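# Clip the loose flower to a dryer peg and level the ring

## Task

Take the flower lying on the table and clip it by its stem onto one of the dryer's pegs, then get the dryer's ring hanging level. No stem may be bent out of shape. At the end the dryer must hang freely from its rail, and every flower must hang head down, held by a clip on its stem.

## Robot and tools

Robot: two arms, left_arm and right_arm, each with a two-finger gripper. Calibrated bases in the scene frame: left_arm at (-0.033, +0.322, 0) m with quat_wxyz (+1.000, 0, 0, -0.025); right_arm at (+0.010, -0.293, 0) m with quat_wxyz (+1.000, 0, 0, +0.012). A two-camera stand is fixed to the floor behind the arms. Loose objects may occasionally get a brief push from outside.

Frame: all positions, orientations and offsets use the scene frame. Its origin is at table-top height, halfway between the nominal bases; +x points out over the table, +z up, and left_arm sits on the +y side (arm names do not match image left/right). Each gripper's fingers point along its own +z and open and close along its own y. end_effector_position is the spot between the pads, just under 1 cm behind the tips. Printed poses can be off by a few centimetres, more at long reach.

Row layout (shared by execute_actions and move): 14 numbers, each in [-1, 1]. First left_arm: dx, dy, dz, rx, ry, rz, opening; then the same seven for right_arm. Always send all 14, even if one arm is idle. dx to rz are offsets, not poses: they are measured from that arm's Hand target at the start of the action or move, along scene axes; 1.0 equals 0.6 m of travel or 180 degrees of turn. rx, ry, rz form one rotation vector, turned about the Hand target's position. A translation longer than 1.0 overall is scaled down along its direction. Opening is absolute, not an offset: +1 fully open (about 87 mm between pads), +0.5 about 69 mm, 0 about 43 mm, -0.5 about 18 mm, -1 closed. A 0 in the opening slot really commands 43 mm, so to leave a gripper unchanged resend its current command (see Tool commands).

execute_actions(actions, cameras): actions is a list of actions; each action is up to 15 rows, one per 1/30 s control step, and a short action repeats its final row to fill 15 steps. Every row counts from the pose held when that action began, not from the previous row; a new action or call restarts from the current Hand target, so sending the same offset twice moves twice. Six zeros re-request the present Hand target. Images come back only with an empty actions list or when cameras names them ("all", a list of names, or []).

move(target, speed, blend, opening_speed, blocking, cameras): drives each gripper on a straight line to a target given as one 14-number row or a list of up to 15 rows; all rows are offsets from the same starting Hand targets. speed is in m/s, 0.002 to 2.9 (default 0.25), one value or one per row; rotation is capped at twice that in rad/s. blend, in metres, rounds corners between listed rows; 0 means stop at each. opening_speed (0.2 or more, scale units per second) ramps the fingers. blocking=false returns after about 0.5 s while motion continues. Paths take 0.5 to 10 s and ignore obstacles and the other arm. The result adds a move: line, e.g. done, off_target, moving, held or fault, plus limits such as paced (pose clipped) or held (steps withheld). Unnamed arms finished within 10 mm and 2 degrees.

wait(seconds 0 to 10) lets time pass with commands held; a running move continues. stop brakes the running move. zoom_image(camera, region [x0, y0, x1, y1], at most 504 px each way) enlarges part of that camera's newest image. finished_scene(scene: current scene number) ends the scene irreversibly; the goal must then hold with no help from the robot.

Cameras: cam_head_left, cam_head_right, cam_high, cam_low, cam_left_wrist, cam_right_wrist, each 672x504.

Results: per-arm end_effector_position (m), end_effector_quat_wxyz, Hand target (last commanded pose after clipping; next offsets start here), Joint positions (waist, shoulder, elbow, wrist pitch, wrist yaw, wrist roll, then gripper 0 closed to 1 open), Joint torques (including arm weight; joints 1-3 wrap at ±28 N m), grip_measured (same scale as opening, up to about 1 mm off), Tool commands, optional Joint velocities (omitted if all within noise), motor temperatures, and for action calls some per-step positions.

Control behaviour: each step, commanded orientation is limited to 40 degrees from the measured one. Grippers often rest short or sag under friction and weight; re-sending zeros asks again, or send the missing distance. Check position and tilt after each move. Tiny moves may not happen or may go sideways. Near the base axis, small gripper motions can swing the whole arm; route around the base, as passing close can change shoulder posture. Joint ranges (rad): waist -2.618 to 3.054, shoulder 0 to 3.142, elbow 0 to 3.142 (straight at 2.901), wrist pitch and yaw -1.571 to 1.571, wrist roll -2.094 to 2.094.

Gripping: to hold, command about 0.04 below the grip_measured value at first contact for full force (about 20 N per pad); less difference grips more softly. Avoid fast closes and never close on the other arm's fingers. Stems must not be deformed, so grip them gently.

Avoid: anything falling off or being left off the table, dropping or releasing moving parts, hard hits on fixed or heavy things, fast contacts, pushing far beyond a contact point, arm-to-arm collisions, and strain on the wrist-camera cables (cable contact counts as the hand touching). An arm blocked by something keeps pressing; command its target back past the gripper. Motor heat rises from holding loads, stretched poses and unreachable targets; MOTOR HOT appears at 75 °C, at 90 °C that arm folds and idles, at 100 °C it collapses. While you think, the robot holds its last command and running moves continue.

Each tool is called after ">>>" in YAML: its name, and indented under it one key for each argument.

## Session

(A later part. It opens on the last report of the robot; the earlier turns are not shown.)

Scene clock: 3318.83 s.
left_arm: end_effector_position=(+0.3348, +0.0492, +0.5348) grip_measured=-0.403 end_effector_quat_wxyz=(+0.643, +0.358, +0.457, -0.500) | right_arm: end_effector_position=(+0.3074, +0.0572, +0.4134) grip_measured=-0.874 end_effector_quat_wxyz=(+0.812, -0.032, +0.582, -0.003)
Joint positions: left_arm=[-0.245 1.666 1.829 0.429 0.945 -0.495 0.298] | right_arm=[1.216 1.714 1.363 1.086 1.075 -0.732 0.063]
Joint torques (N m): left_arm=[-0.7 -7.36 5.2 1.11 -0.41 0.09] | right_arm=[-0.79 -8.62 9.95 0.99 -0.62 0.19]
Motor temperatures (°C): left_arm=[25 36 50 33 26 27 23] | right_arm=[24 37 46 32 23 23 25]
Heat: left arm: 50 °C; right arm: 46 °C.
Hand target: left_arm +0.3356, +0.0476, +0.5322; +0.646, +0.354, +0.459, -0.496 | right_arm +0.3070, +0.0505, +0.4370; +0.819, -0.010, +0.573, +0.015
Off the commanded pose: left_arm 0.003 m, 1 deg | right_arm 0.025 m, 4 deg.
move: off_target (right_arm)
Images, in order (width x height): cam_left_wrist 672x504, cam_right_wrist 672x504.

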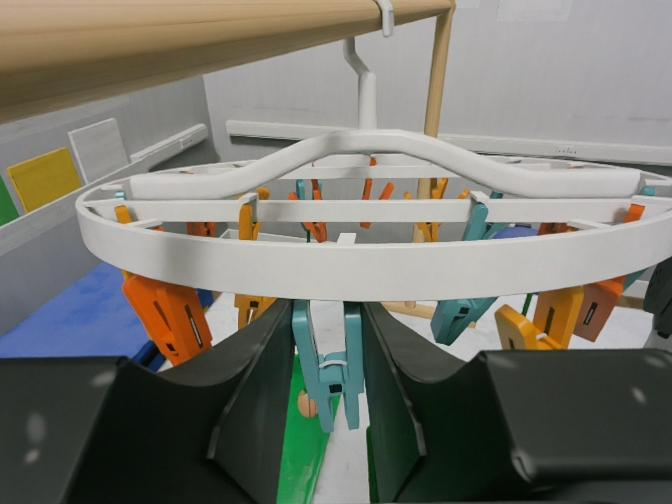

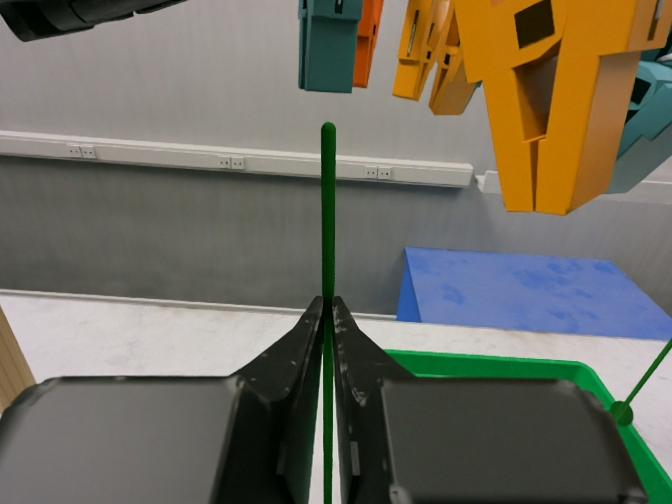

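>>> move:
  target: [0,0,0,0,0,0,-0.8,0.0185,0.002,0.012,0,0,0,-0.96]
  speed: 0.08
  cameras: ["cam_left_wrist","cam_right_wrist"]

>>> zoom_image:
  camera: "cam_left_wrist"
  region: [250, 330, 410, 490]

Scene clock: 3327.67 s.
left_arm: end_effector_position=(+0.3357, +0.0495, +0.5353) grip_measured=-0.403 end_effector_quat_wxyz=(+0.646, +0.357, +0.456, -0.498) | right_arm: end_effector_position=(+0.3173, +0.0538, +0.4274) grip_measured=-0.874 end_effector_quat_wxyz=(+0.813, -0.020, +0.582, +0.001)
Joint positions: left_arm=[-0.245 1.666 1.829 0.429 0.94 -0.491 0.298] | right_arm=[1.189 1.714 1.419 1.02 1.064 -0.693 0.063]
Joint torques (N m): left_arm=[-0.65 -7.27 5.08 1.1 -0.47 0.1] | right_arm=[-0.84 -7.64 9.43 0.93 -0.73 0.2]
Heat: left arm: 49 °C; right arm: 46 °C.
Hand target: left_arm +0.3356, +0.0476, +0.5322; +0.646, +0.354, +0.459, -0.496 | right_arm +0.3180, +0.0518, +0.4442; +0.819, -0.010, +0.573, +0.015
Off the commanded pose: left_arm 0.004 m, 1 deg | right_arm 0.017 m, 2 deg.
move: off_target (right_arm)
Images, in order (width x height): cam_left_wrist 672x504, cam_right_wrist 672x504.

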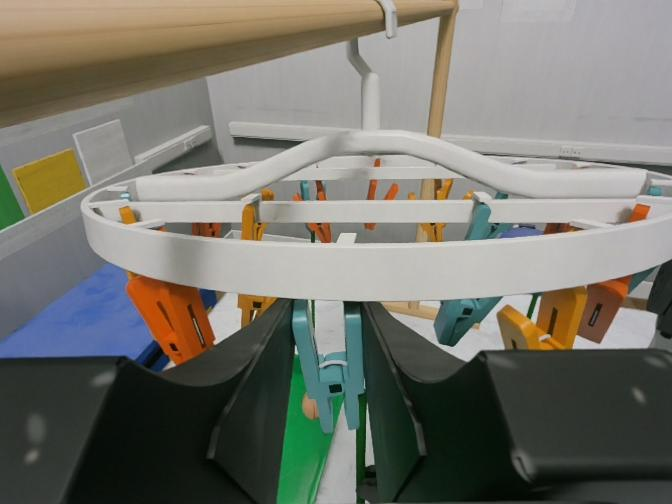

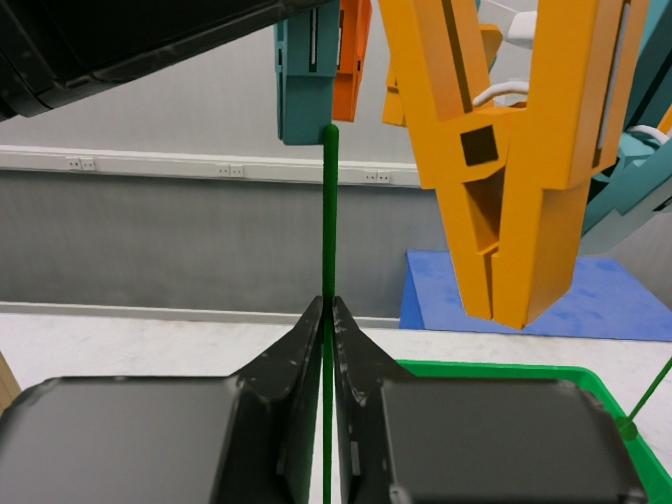

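Scaled by 3.150 from the camera's 672x504 image, which has a finer 960x720 frame.

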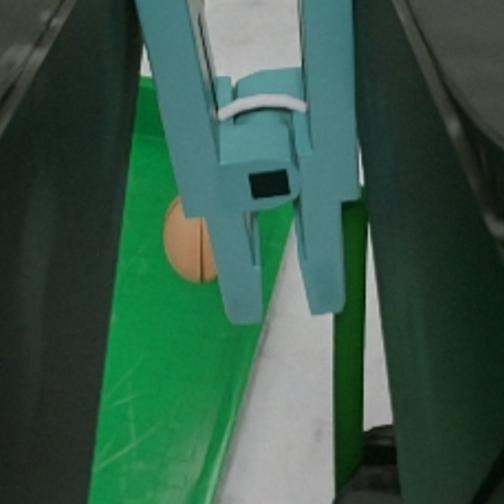

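>>> move:
  target: [0,0,0,0,0,0,-0.8,0.0125,0.0125,-0.055,0,0,0,-0.96]
  speed: 0.08
  cameras: ["cam_left_wrist","cam_right_wrist"]

>>> zoom_image:
  camera: "cam_left_wrist"
  region: [250, 330, 410, 490]

Scene clock: 3342.97 s.
left_arm: end_effector_position=(+0.3361, +0.0496, +0.5351) grip_measured=-0.403 end_effector_quat_wxyz=(+0.646, +0.356, +0.457, -0.497) | right_arm: end_effector_position=(+0.3244, +0.0588, +0.4100) grip_measured=-0.874 end_effector_quat_wxyz=(+0.814, -0.016, +0.580, +0.004)
Joint positions: left_arm=[-0.245 1.666 1.829 0.427 0.938 -0.49 0.298] | right_arm=[1.176 1.746 1.387 1.078 1.054 -0.674 0.063]
Joint torques (N m): left_arm=[-0.59 -7.28 5.04 1.16 -0.35 0.1] | right_arm=[-0.73 -6.91 5.64 1.41 -0.7 0.17]
Heat: left arm: 48 °C; right arm: 46 °C.
Hand target: left_arm +0.3356, +0.0476, +0.5322; +0.646, +0.354, +0.459, -0.497 | right_arm +0.3255, +0.0592, +0.4111; +0.819, -0.010, +0.573, +0.015
Off the commanded pose: left_arm 0.004 m, 0 deg | right_arm 0.002 m, 2 deg.
move: done
Images, in order (width x height): cam_left_wrist 672x504, cam_right_wrist 672x504.

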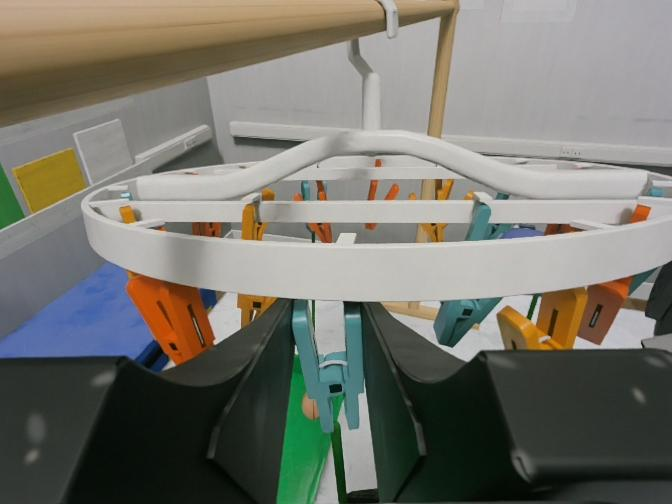

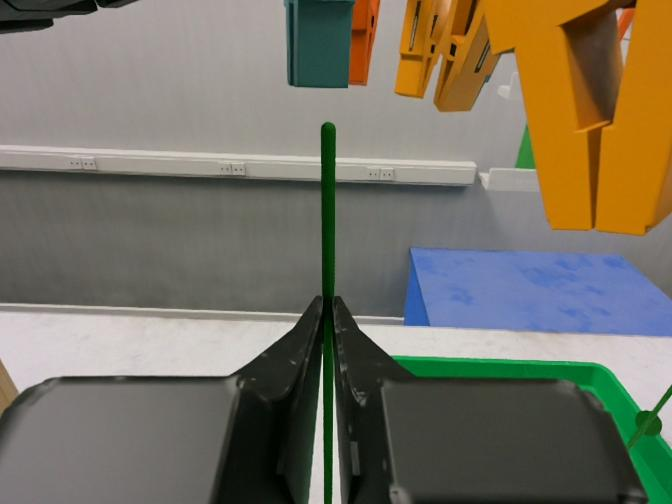

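Scaled by 3.150 from the camera's 672x504 image, which has a finer 960x720 frame.

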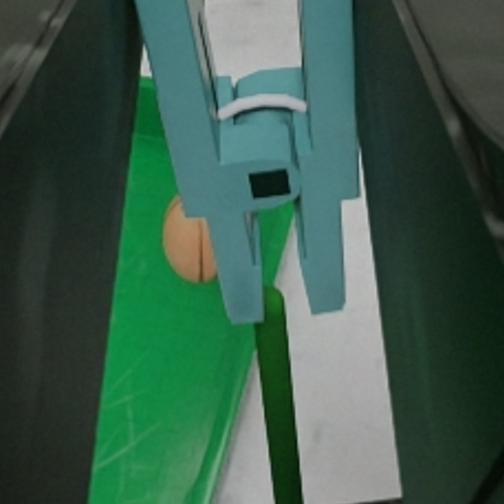

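>>> move:
  target: [0,0,0,0,0,0,-0.8,-0.004,0.001,0.043,0,0,0,-0.96]
  speed: 0.08
  cameras: ["cam_left_wrist","cam_right_wrist"]

>>> zoom_image:
  camera: "cam_left_wrist"
  region: [250, 330, 410, 490]

Scene clock: 3389.67 s.
left_arm: end_effector_position=(+0.3362, +0.0496, +0.5352) grip_measured=-0.403 end_effector_quat_wxyz=(+0.646, +0.356, +0.457, -0.497) | right_arm: end_effector_position=(+0.3248, +0.0598, +0.4222) grip_measured=-0.874 end_effector_quat_wxyz=(+0.814, -0.016, +0.580, +0.005)
Joint positions: left_arm=[-0.245 1.666 1.829 0.427 0.937 -0.49 0.298] | right_arm=[1.176 1.746 1.434 1.032 1.054 -0.674 0.063]
Joint torques (N m): left_arm=[-0.76 -7.43 5.35 1.09 -0.33 0.13] | right_arm=[-0.1 -7.6 9.44 1 -0.64 0.03]
Heat: left arm: 47 °C; right arm: 43 °C.
Hand target: left_arm +0.3356, +0.0476, +0.5322; +0.646, +0.354, +0.459, -0.497 | right_arm +0.3231, +0.0599, +0.4371; +0.819, -0.010, +0.573, +0.015
Off the commanded pose: left_arm 0.004 m, 0 deg | right_arm 0.015 m, 2 deg.
move: off_target (right_arm)
Images, in order (width x height): cam_left_wrist 672x504, cam_right_wrist 672x504.

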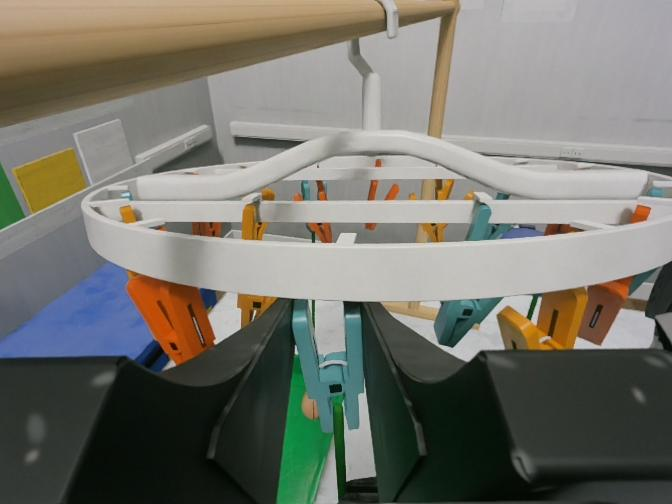

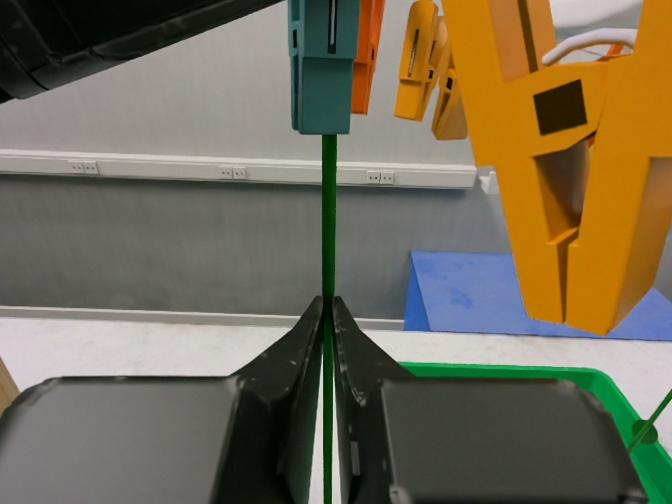

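Scaled by 3.150 from the camera's 672x504 image, which has a finer 960x720 frame.

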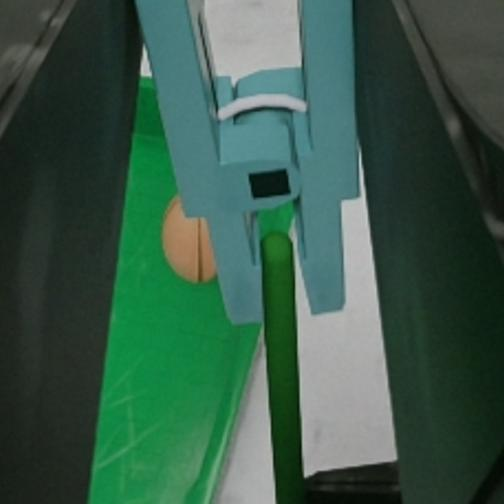

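>>> move:
  target: [0,0,0,0,0,0,-0.8,0,0.003,0.022,0,0,0,-0.96]
  speed: 0.08
  cameras: ["cam_left_wrist","cam_right_wrist"]

>>> zoom_image:
  camera: "cam_left_wrist"
  region: [250, 330, 410, 490]

Scene clock: 3397.63 s.
left_arm: end_effector_position=(+0.3362, +0.0496, +0.5352) grip_measured=-0.403 end_effector_quat_wxyz=(+0.646, +0.356, +0.457, -0.497) | right_arm: end_effector_position=(+0.3249, +0.0600, +0.4377) grip_measured=-0.874 end_effector_quat_wxyz=(+0.815, -0.014, +0.579, +0.006)
Joint positions: left_arm=[-0.245 1.666 1.829 0.427 0.937 -0.49 0.298] | right_arm=[1.176 1.746 1.493 0.979 1.054 -0.674 0.063]
Joint torques (N m): left_arm=[-0.61 -7.39 4.93 1.08 -0.34 0.01] | right_arm=[0.05 -7.05 9.52 1 -0.63 0.01]
Motor temperatures (°C): left_arm=[25 41 46 32 26 27 24] | right_arm=[24 35 43 32 23 23 25]
Heat: left arm: 46 °C; right arm: 43 °C.
Hand target: left_arm +0.3356, +0.0476, +0.5322; +0.646, +0.354, +0.459, -0.497 | right_arm +0.3231, +0.0617, +0.4501; +0.819, -0.011, +0.573, +0.015
Off the commanded pose: left_arm 0.004 m, 0 deg | right_arm 0.013 m, 1 deg.
move: off_target (right_arm)
Images, in order (width x height): cam_left_wrist 672x504, cam_right_wrist 672x504.

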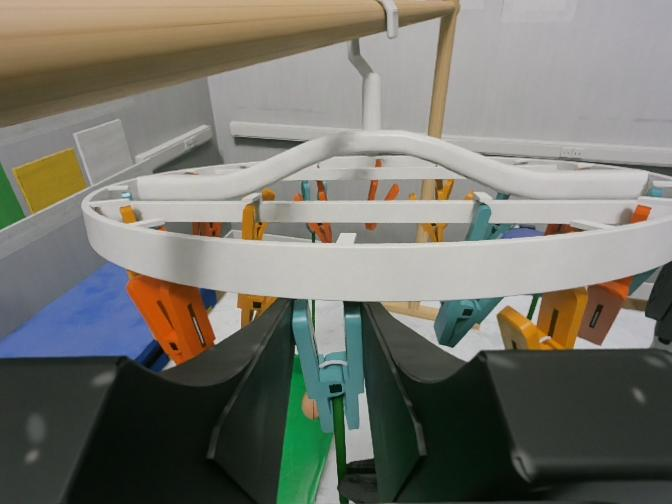

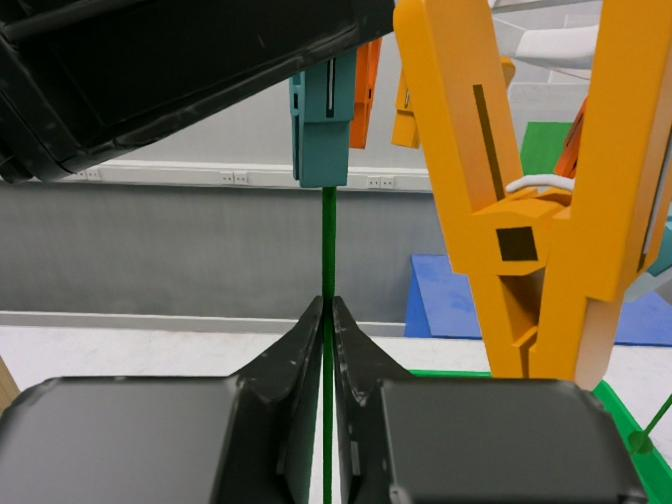

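Scaled by 3.150 from the camera's 672x504 image, which has a finer 960x720 frame.

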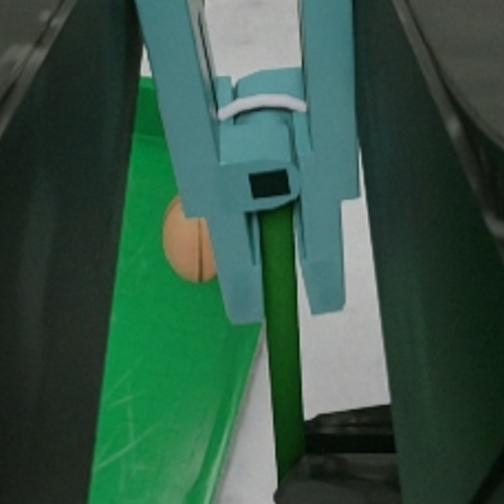

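>>> move:
  target: [0,0,0,0,0,0,0.0,0,0,-0.008,0,0,0,-0.96]
  opening_speed: 0.4
  cameras: ["cam_left_wrist","cam_right_wrist"]

>>> zoom_image:
  camera: "cam_left_wrist"
  region: [250, 300, 410, 460]

Scene clock: 3412.57 s.
left_arm: end_effector_position=(+0.3363, +0.0496, +0.5352) grip_measured=+0.000 end_effector_quat_wxyz=(+0.646, +0.356, +0.457, -0.497) | right_arm: end_effector_position=(+0.3249, +0.0600, +0.4377) grip_measured=-0.874 end_effector_quat_wxyz=(+0.815, -0.014, +0.579, +0.006)
Joint positions: left_arm=[-0.245 1.666 1.829 0.427 0.937 -0.489 0.5] | right_arm=[1.176 1.746 1.493 0.979 1.054 -0.674 0.063]
Joint torques (N m): left_arm=[-0.62 -7.3 4.89 1.07 -0.33 0.05] | right_arm=[0.03 -6.99 7.94 1.19 -0.63 0.02]
Heat: left arm: 46 °C; right arm: 45 °C.
Hand target: left_arm +0.3356, +0.0476, +0.5322; +0.646, +0.354, +0.459, -0.496 | right_arm +0.3231, +0.0617, +0.4453; +0.819, -0.010, +0.573, +0.015
Off the commanded pose: left_arm 0.004 m, 0 deg | right_arm 0.008 m, 1 deg.
move: done
Images, in order (width x height): cam_left_wrist 672x504, cam_right_wrist 672x504.

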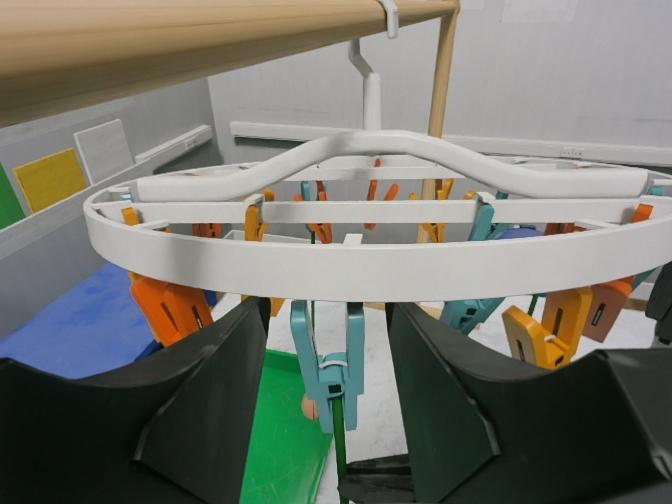

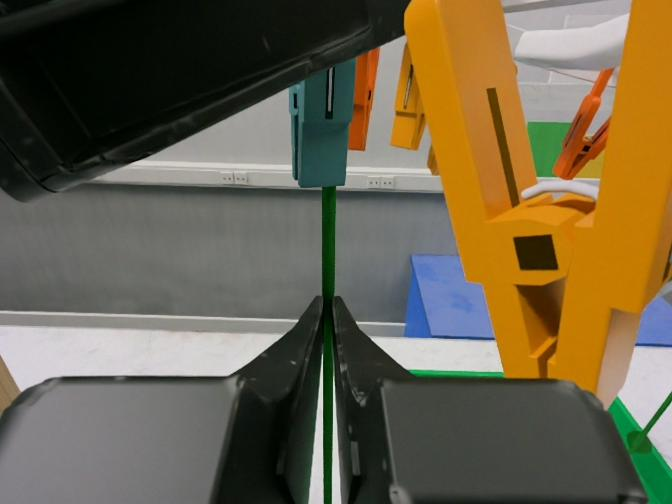

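Scaled by 3.150 from the camera's 672x504 image, which has a finer 960x720 frame.

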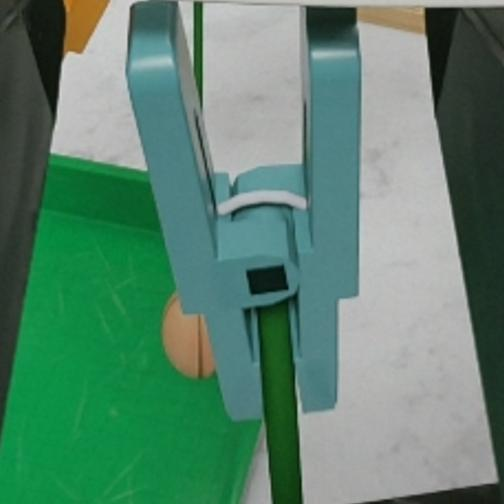

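>>> move:
  target:
    - [-0.0395,0.1523,-0.0548,0,0,0,0.0,0,0,0,0,0,0,-0.96]
    - [-0.0395,0.1523,-0.0548,0,0,0,0.0,0,0,0,0,0,0,-0.4]
    - [-0.0395,0.1523,-0.0548,0,0,0,0.0,-0.2167,-0.01,-0.088,0,0,0,-0.4]
  opening_speed: 0.4
  speed: 0.15
  cameras: ["cam_high","cam_left_wrist","cam_right_wrist"]

Scene clock: 3427.80 s.
left_arm: end_effector_position=(+0.3155, +0.1383, +0.5040) grip_measured=+0.000 end_effector_quat_wxyz=(+0.653, +0.349, +0.456, -0.494) | right_arm: end_effector_position=(+0.1947, +0.0716, +0.3831) grip_measured=-0.400 end_effector_quat_wxyz=(+0.797, -0.093, +0.597, +0.012)
Joint positions: left_arm=[0.014 1.518 1.474 0.924 1.113 -0.82 0.5] | right_arm=[1.529 1.699 1.214 1.466 1.24 -1.094 0.3]
Joint torques (N m): left_arm=[0.12 -6.16 5.16 0.81 -0.19 -0.12] | right_arm=[-0.06 -8.47 4.89 1.81 -0.47 -0.05]
Heat: left arm: 46 °C; right arm: 45 °C.
Hand target: left_arm +0.3118, +0.1390, +0.4994; +0.646, +0.354, +0.459, -0.496 | right_arm +0.1931, +0.0557, +0.3926; +0.819, -0.010, +0.573, +0.015
Off the commanded pose: left_arm 0.006 m, 1 deg | right_arm 0.019 m, 10 deg.
joint sent to its limit (right arm) — joint 4 (wrist pitch), upper limit. The joint targets are off in orientation, not in position.
move: off_target (right_arm)
Images, in order (width x height): cam_high 672x504, cam_left_wrist 672x504, cam_right_wrist 672x504.

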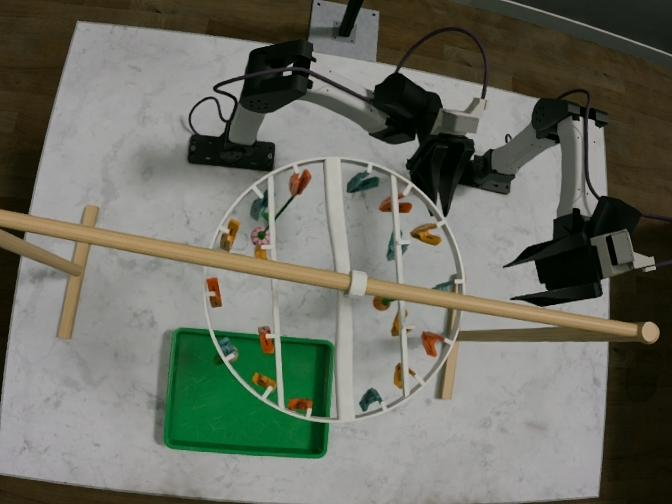

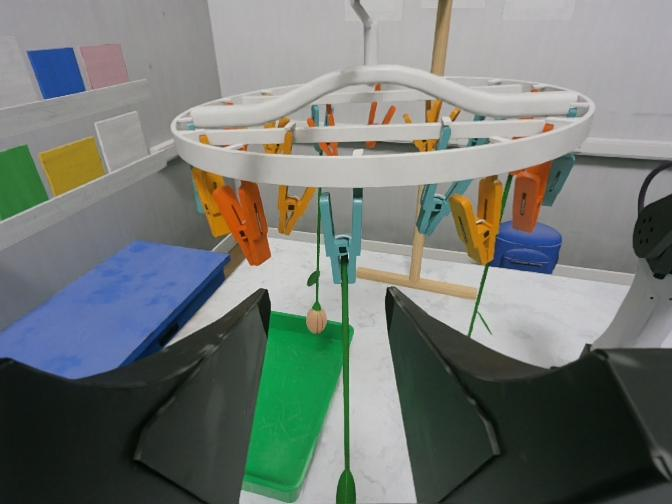

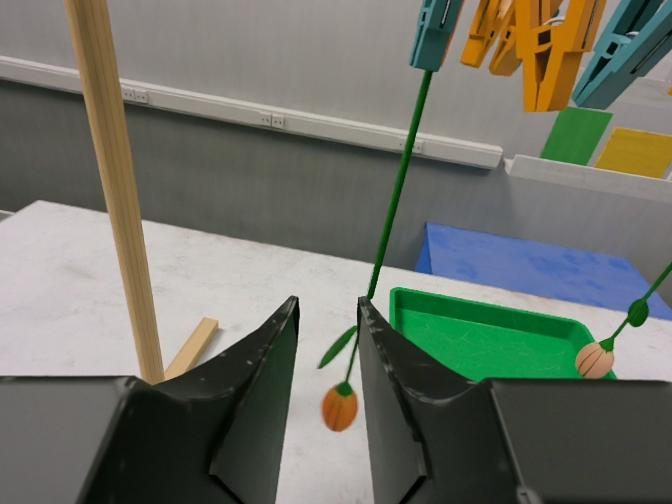

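>>> move:
  target: [0,0,0,0,0,0,0.0,-0.12,-0.1,-0.2,0,0,0.2,-0.4]
  speed: 0.15
  cameras: ["cam_high","cam_left_wrist","cam_low"]

Scene clock: 3444.67 s.
left_arm: end_effector_position=(+0.3155, +0.1383, +0.5040) grip_measured=+0.000 end_effector_quat_wxyz=(+0.653, +0.349, +0.456, -0.494) | right_arm: end_effector_position=(+0.1233, -0.0009, +0.2647) grip_measured=-0.400 end_effector_quat_wxyz=(+0.772, -0.208, +0.550, +0.242)
Joint positions: left_arm=[0.014 1.518 1.474 0.924 1.113 -0.82 0.5] | right_arm=[1.707 1.184 0.311 1.464 0.983 -0.568 0.3]
Joint torques (N m): left_arm=[0.23 -6.17 5.19 0.78 -0.16 -0.13] | right_arm=[0.14 -3.06 4.64 2.01 -0.57 0.18]
Heat: left arm: 45 °C; right arm: 43 °C.
Hand target: left_arm +0.3118, +0.1390, +0.4994; +0.646, +0.354, +0.459, -0.496 | right_arm +0.1211, -0.0044, +0.2726; +0.774, -0.187, +0.542, +0.267
Off the commanded pose: left_arm 0.006 m, 1 deg | right_arm 0.009 m, 4 deg.
move: off_target (right_arm)
Images, in order (width x height): cam_high 672x504, cam_low 672x504, cam_left_wrist 672x504.

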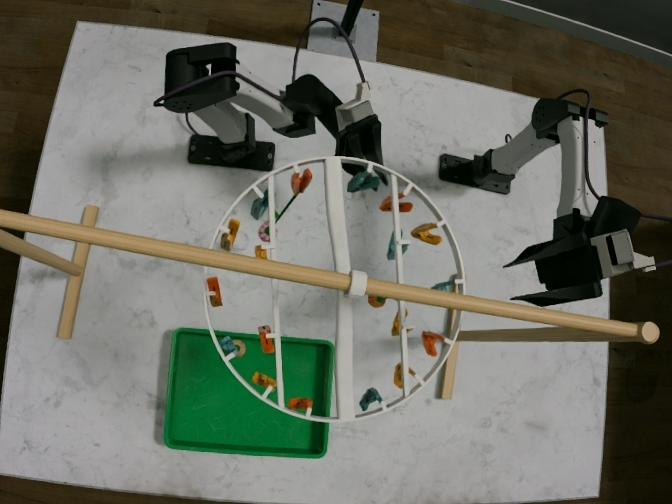

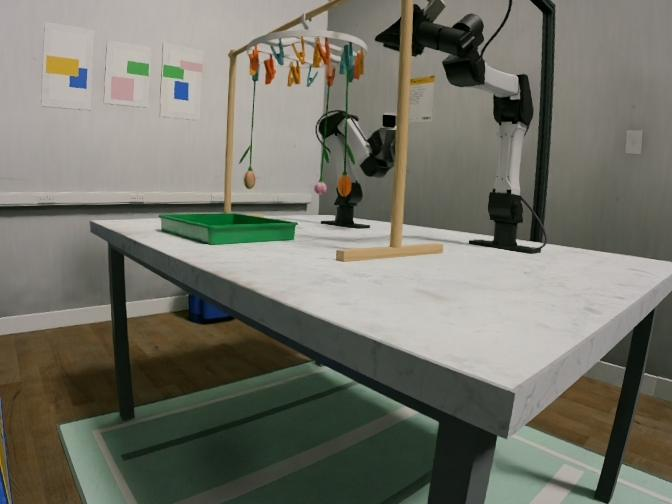

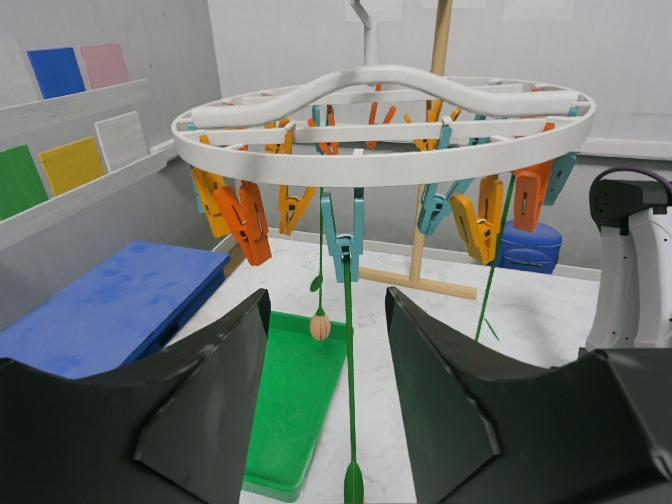

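>>> zoom_image:
  camera: "cam_left_wrist"
  region: [160, 40, 610, 220]

>>> zoom_image:
  camera: "cam_low"
  region: [220, 10, 410, 110]

>>> zoom_image:
  camera: "cam_high"
  region: [190, 140, 480, 440]

Scaled by 1.120 from the camera's 672x504 image, which has a finer 960x720 frame.

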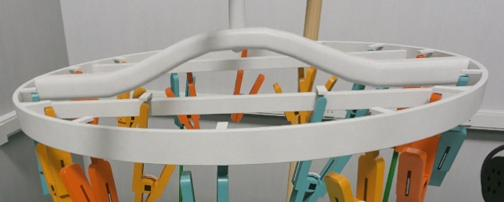

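Scaled by 2.653 from the camera's 672x504 image, which has a finer 960x720 frame.

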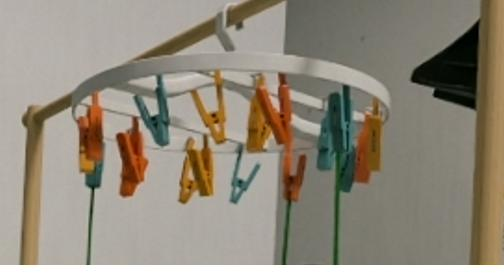

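Scaled by 1.680 from the camera's 672x504 image, which has a finer 960x720 frame.

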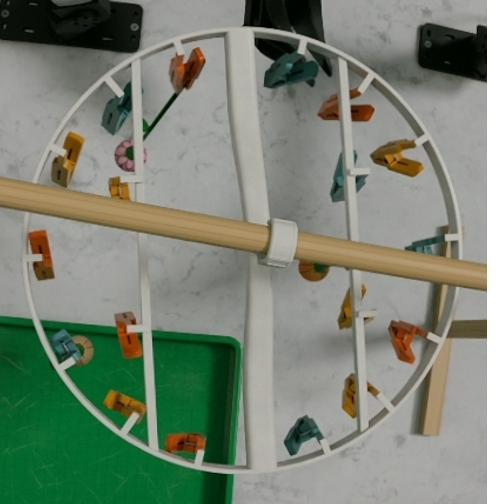

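>>> zoom_image:
  camera: "cam_left_wrist"
  region: [160, 90, 260, 165]

>>> zoom_image:
  camera: "cam_left_wrist"
  region: [510, 70, 610, 145]

Scaled by 5.040 from the camera's 672x504 image, which has a finer 960x720 frame.

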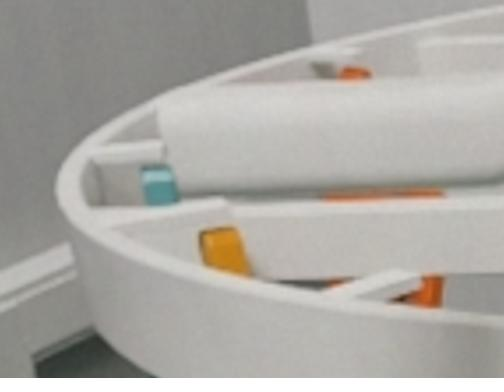

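Scaled by 5.040 from the camera's 672x504 image, which has a finer 960x720 frame.

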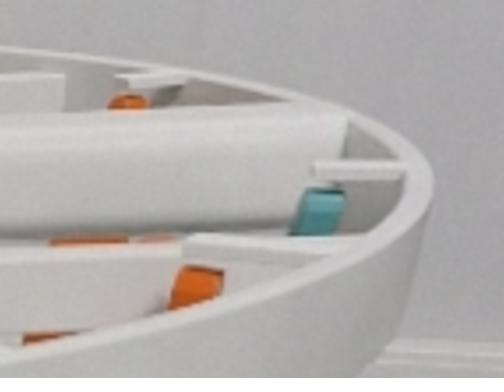

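>>> wait:
  seconds: 0.5
  cameras: ["cam_head_left","cam_head_right"]

Scene clock: 3528.63 s.
left_arm: end_effector_position=(+0.3155, +0.1383, +0.5040) grip_measured=+0.000 end_effector_quat_wxyz=(+0.653, +0.349, +0.456, -0.494) | right_arm: end_effector_position=(+0.1233, -0.0009, +0.2647) grip_measured=-0.400 end_effector_quat_wxyz=(+0.772, -0.208, +0.550, +0.242)
Joint positions: left_arm=[0.014 1.518 1.474 0.924 1.113 -0.82 0.5] | right_arm=[1.707 1.184 0.311 1.464 0.983 -0.567 0.3]
Joint torques (N m): left_arm=[0.09 -5.87 5.15 0.8 -0.21 -0.12] | right_arm=[0.16 -3.04 4.63 2 -0.57 0.18]
Heat: left arm: 43 °C; right arm: 39 °C.
Hand target: left_arm +0.3118, +0.1390, +0.4994; +0.646, +0.354, +0.459, -0.496 | right_arm +0.1211, -0.0044, +0.2726; +0.774, -0.187, +0.542, +0.267
Tool commands: left_gripper/opening=+0.0 right_gripper/opening=-0.4
Off the commanded pose: left_arm 0.006 m, 1 deg | right_arm 0.009 m, 4 deg.
wait: 0.50 s; at rest from the start
Images, in order (width x height): cam_head_left 672x504, cam_head_right 672x504.

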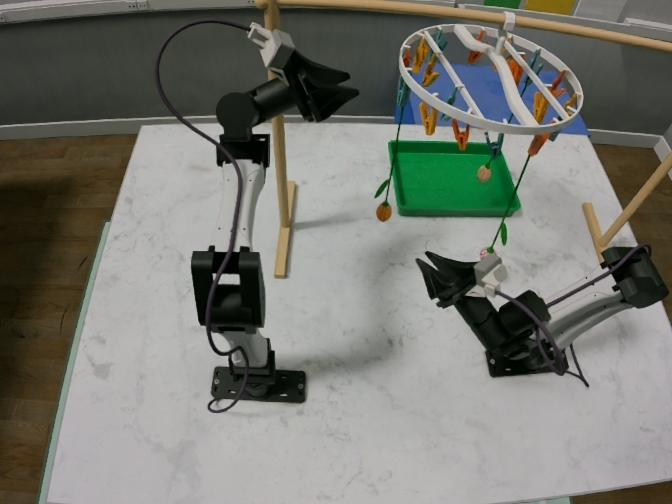

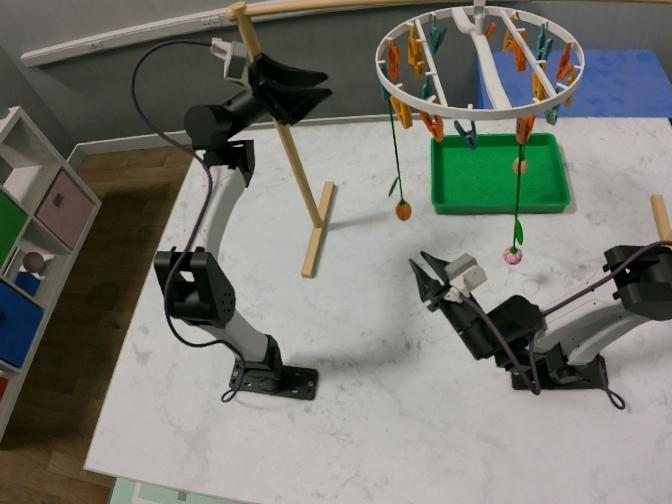

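>>> move:
  target: [-0.0352,-0.0493,0.0443,0.2079,-0.4561,0.0839,0.5,0,0,0,0,0,0,-0.4]
  speed: 0.3
  cameras: ["cam_left_wrist"]

Scene clock: 3580.33 s.
left_arm: end_effector_position=(+0.2882, +0.1110, +0.5233) grip_measured=+0.500 end_effector_quat_wxyz=(+0.702, +0.700, +0.096, +0.085) | right_arm: end_effector_position=(+0.1233, -0.0009, +0.2647) grip_measured=-0.400 end_effector_quat_wxyz=(+0.772, -0.208, +0.550, +0.242)
Joint positions: left_arm=[-0.165 1.365 1.769 -0.401 1.099 1.552 0.75] | right_arm=[1.707 1.184 0.311 1.464 0.983 -0.567 0.3]
Joint torques (N m): left_arm=[-0.7 -2.62 7.97 1.39 -0.11 0.05] | right_arm=[0.14 -3.03 4.63 2.01 -0.57 0.18]
Motor temperatures (°C): left_arm=[25 37 43 30 26 27 22] | right_arm=[24 31 38 35 23 23 23]
Heat: left arm: 43 °C; right arm: 38 °C.
Hand target: left_arm +0.2906, +0.1094, +0.5261; +0.701, +0.701, +0.093, +0.092 | right_arm +0.1211, -0.0044, +0.2725; +0.774, -0.187, +0.542, +0.267
Off the commanded pose: left_arm 0.004 m, 1 deg | right_arm 0.009 m, 4 deg.
move: off_target (right_arm)
Images, in order (width x height): cam_left_wrist 672x504.

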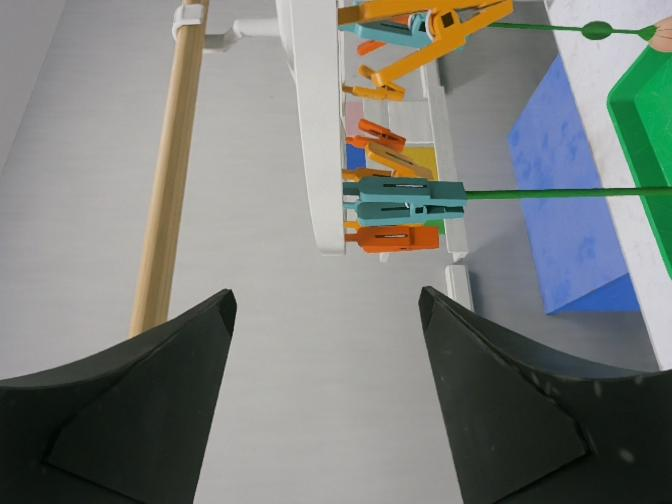

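>>> move:
  target: [0.0,-0.1033,0.005,0,0,0,0.5,0,0,0,0,0,0,-0.4]
  speed: 0.15
  cameras: ["cam_left_wrist"]

Scene clock: 3595.23 s.
left_arm: end_effector_position=(+0.2876, +0.0488, +0.5268) grip_measured=+0.500 end_effector_quat_wxyz=(+0.703, +0.700, +0.095, +0.084) | right_arm: end_effector_position=(+0.1233, -0.0009, +0.2647) grip_measured=-0.400 end_effector_quat_wxyz=(+0.772, -0.208, +0.550, +0.242)
Joint positions: left_arm=[-0.398 1.443 1.848 -0.402 0.87 1.553 0.75] | right_arm=[1.707 1.184 0.311 1.464 0.983 -0.567 0.3]
Joint torques (N m): left_arm=[-0.39 -3.47 8.23 1.48 -0.11 0.07] | right_arm=[0.14 -3.04 4.63 2 -0.57 0.18]
Heat: left arm: 46 °C; right arm: 38 °C.
Hand target: left_arm +0.2906, +0.0474, +0.5291; +0.701, +0.701, +0.093, +0.092 | right_arm +0.1211, -0.0044, +0.2725; +0.774, -0.187, +0.542, +0.267
Off the commanded pose: left_arm 0.004 m, 1 deg | right_arm 0.009 m, 4 deg.
move: off_target (right_arm)
Images, in order (width x height): cam_left_wrist 672x504.

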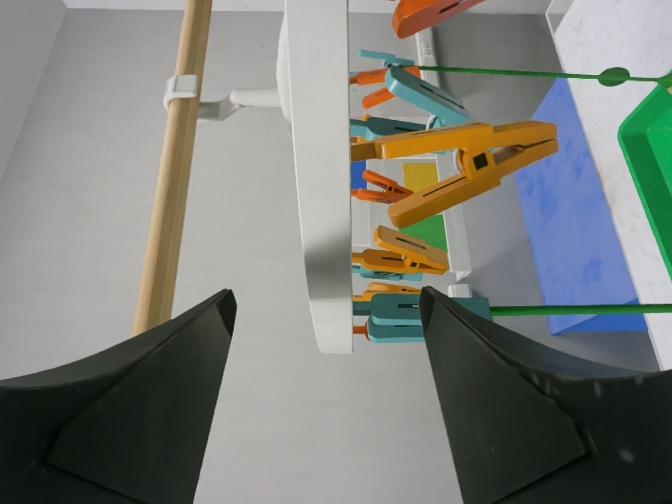

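>>> move:
  target:
    - [-0.001,-0.0227,-0.002,0,0,0,0.5,0,0,0,0,0,0,-0.4]
    - [-0.001,-0.0227,-0.002,0,0,0,-0.7,0,0,0,0,0,0,-0.4]
  speed: 0.12
  opening_speed: 0.8
  cameras: ["cam_left_wrist","cam_high"]

Scene clock: 3604.60 s.
left_arm: end_effector_position=(+0.2875, +0.0357, +0.5238) grip_measured=-0.543 end_effector_quat_wxyz=(+0.701, +0.702, +0.098, +0.083) | right_arm: end_effector_position=(+0.1233, -0.0009, +0.2647) grip_measured=-0.400 end_effector_quat_wxyz=(+0.772, -0.208, +0.550, +0.242)
Joint positions: left_arm=[-0.444 1.459 1.856 -0.402 0.822 1.554 0.228] | right_arm=[1.707 1.184 0.311 1.464 0.983 -0.567 0.3]
Joint torques (N m): left_arm=[-0.64 -3.54 8.32 1.67 -0.09 0.13] | right_arm=[0.14 -3.04 4.64 2.01 -0.57 0.17]
Heat: left arm: 46 °C; right arm: 38 °C.
Hand target: left_arm +0.2900, +0.0338, +0.5278; +0.701, +0.701, +0.093, +0.092 | right_arm +0.1211, -0.0044, +0.2725; +0.774, -0.187, +0.542, +0.267
Off the commanded pose: left_arm 0.005 m, 1 deg | right_arm 0.009 m, 4 deg.
move: off_target (right_arm)
Images, in order (width x height): cam_high 672x504, cam_left_wrist 672x504.

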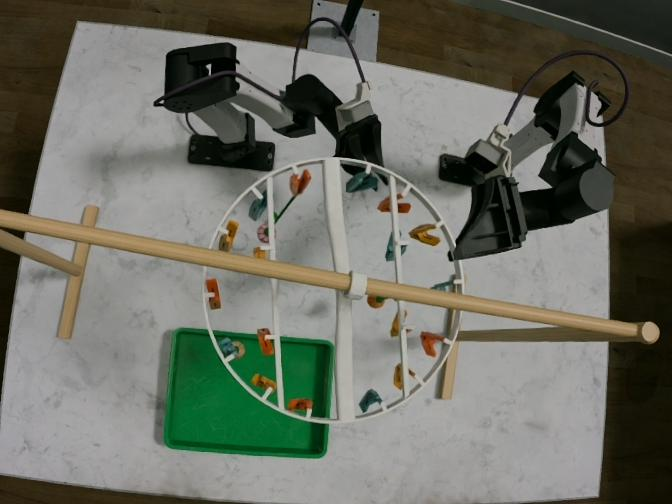

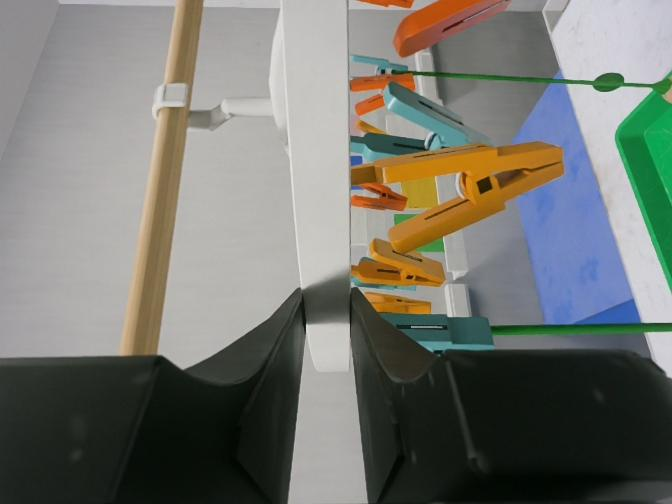

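>>> move:
  target: [0,0,0,0.006,-0.0225,0,-0.7,0,0,0,0,0,0,-0.4]
  speed: 0.1
  cameras: ["cam_left_wrist","cam_high"]

Scene clock: 3618.77 s.
left_arm: end_effector_position=(+0.2888, +0.0364, +0.5259) grip_measured=-0.543 end_effector_quat_wxyz=(+0.697, +0.705, +0.079, +0.107) | right_arm: end_effector_position=(+0.1233, -0.0009, +0.2647) grip_measured=-0.400 end_effector_quat_wxyz=(+0.772, -0.208, +0.550, +0.242)
Joint positions: left_arm=[-0.444 1.459 1.856 -0.404 0.814 1.617 0.228] | right_arm=[1.707 1.184 0.311 1.464 0.983 -0.567 0.3]
Joint torques (N m): left_arm=[-0.77 -4.12 6.56 1.87 -0.02 0.16] | right_arm=[0.14 -3.04 4.63 2.01 -0.57 0.18]
Heat: left arm: 45 °C; right arm: 38 °C.
Hand target: left_arm +0.2900, +0.0338, +0.5278; +0.697, +0.704, +0.067, +0.118 | right_arm +0.1211, -0.0044, +0.2725; +0.774, -0.187, +0.542, +0.267
Off the commanded pose: left_arm 0.003 m, 2 deg | right_arm 0.009 m, 4 deg.
move: off_target (right_arm)
Images, in order (width x height): cam_high 672x504, cam_left_wrist 672x504.

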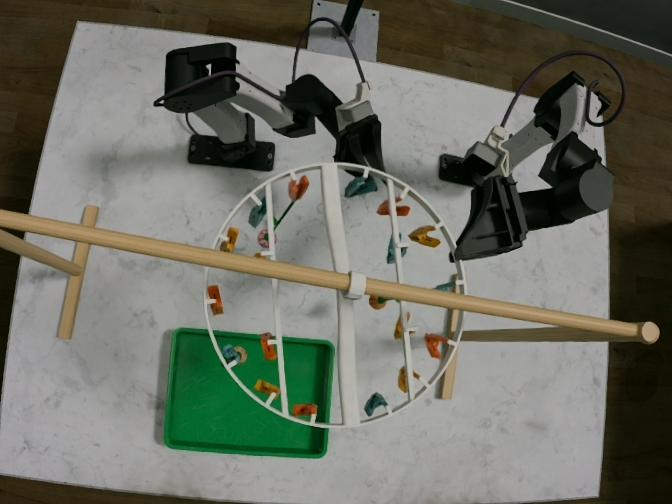

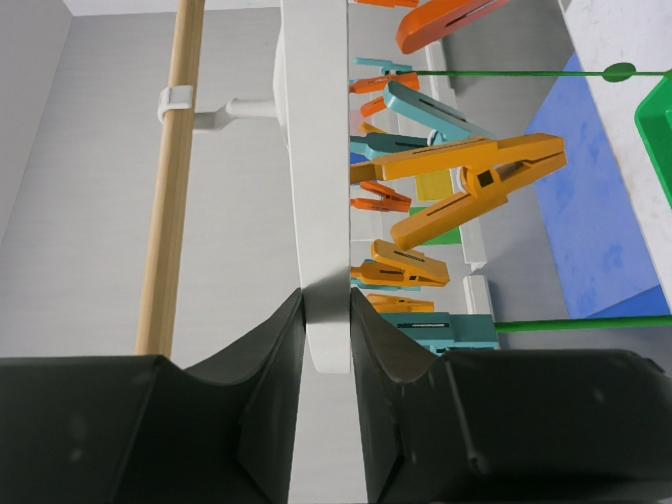

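>>> move:
  target: [0,0,0,0,0,0,0.4,0,0,0,0,0,0,-0.4]
  opening_speed: 0.5
  cameras: ["cam_left_wrist","cam_high"]

Scene clock: 3627.10 s.
left_arm: end_effector_position=(+0.2888, +0.0364, +0.5281) grip_measured=+0.400 end_effector_quat_wxyz=(+0.698, +0.703, +0.073, +0.113) | right_arm: end_effector_position=(+0.1233, -0.0009, +0.2647) grip_measured=-0.400 end_effector_quat_wxyz=(+0.772, -0.208, +0.550, +0.242)
Joint positions: left_arm=[-0.444 1.459 1.856 -0.396 0.814 1.627 0.7] | right_arm=[1.707 1.184 0.311 1.464 0.983 -0.567 0.3]
Joint torques (N m): left_arm=[-0.57 -4.21 6.49 1.72 -0.02 0.06] | right_arm=[0.14 -3.03 4.63 2.01 -0.58 0.18]
Heat: left arm: 45 °C; right arm: 38 °C.
Hand target: left_arm +0.2901, +0.0338, +0.5279; +0.697, +0.704, +0.067, +0.118 | right_arm +0.1211, -0.0044, +0.2725; +0.774, -0.187, +0.542, +0.267
Off the commanded pose: left_arm 0.003 m, 1 deg | right_arm 0.009 m, 4 deg.
move: off_target (right_arm)
Images, in order (width x height): cam_high 672x504, cam_left_wrist 672x504.

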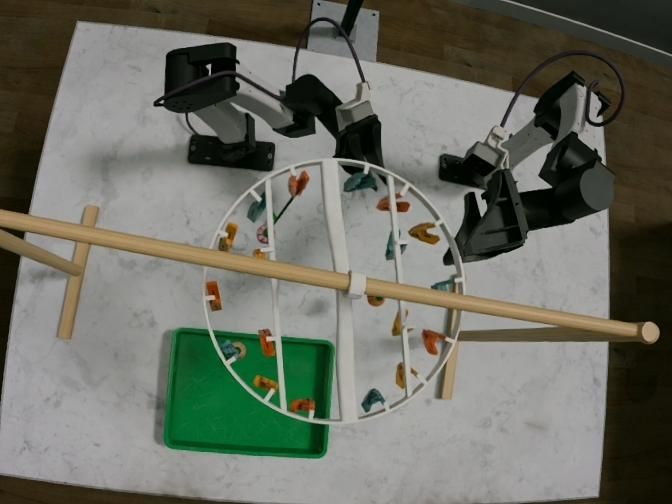

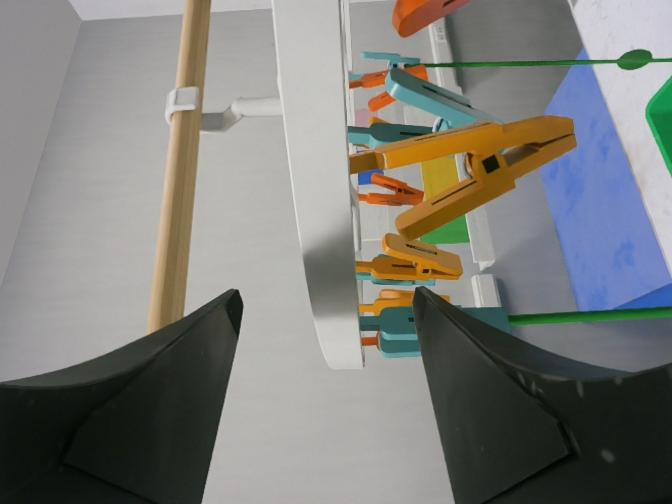

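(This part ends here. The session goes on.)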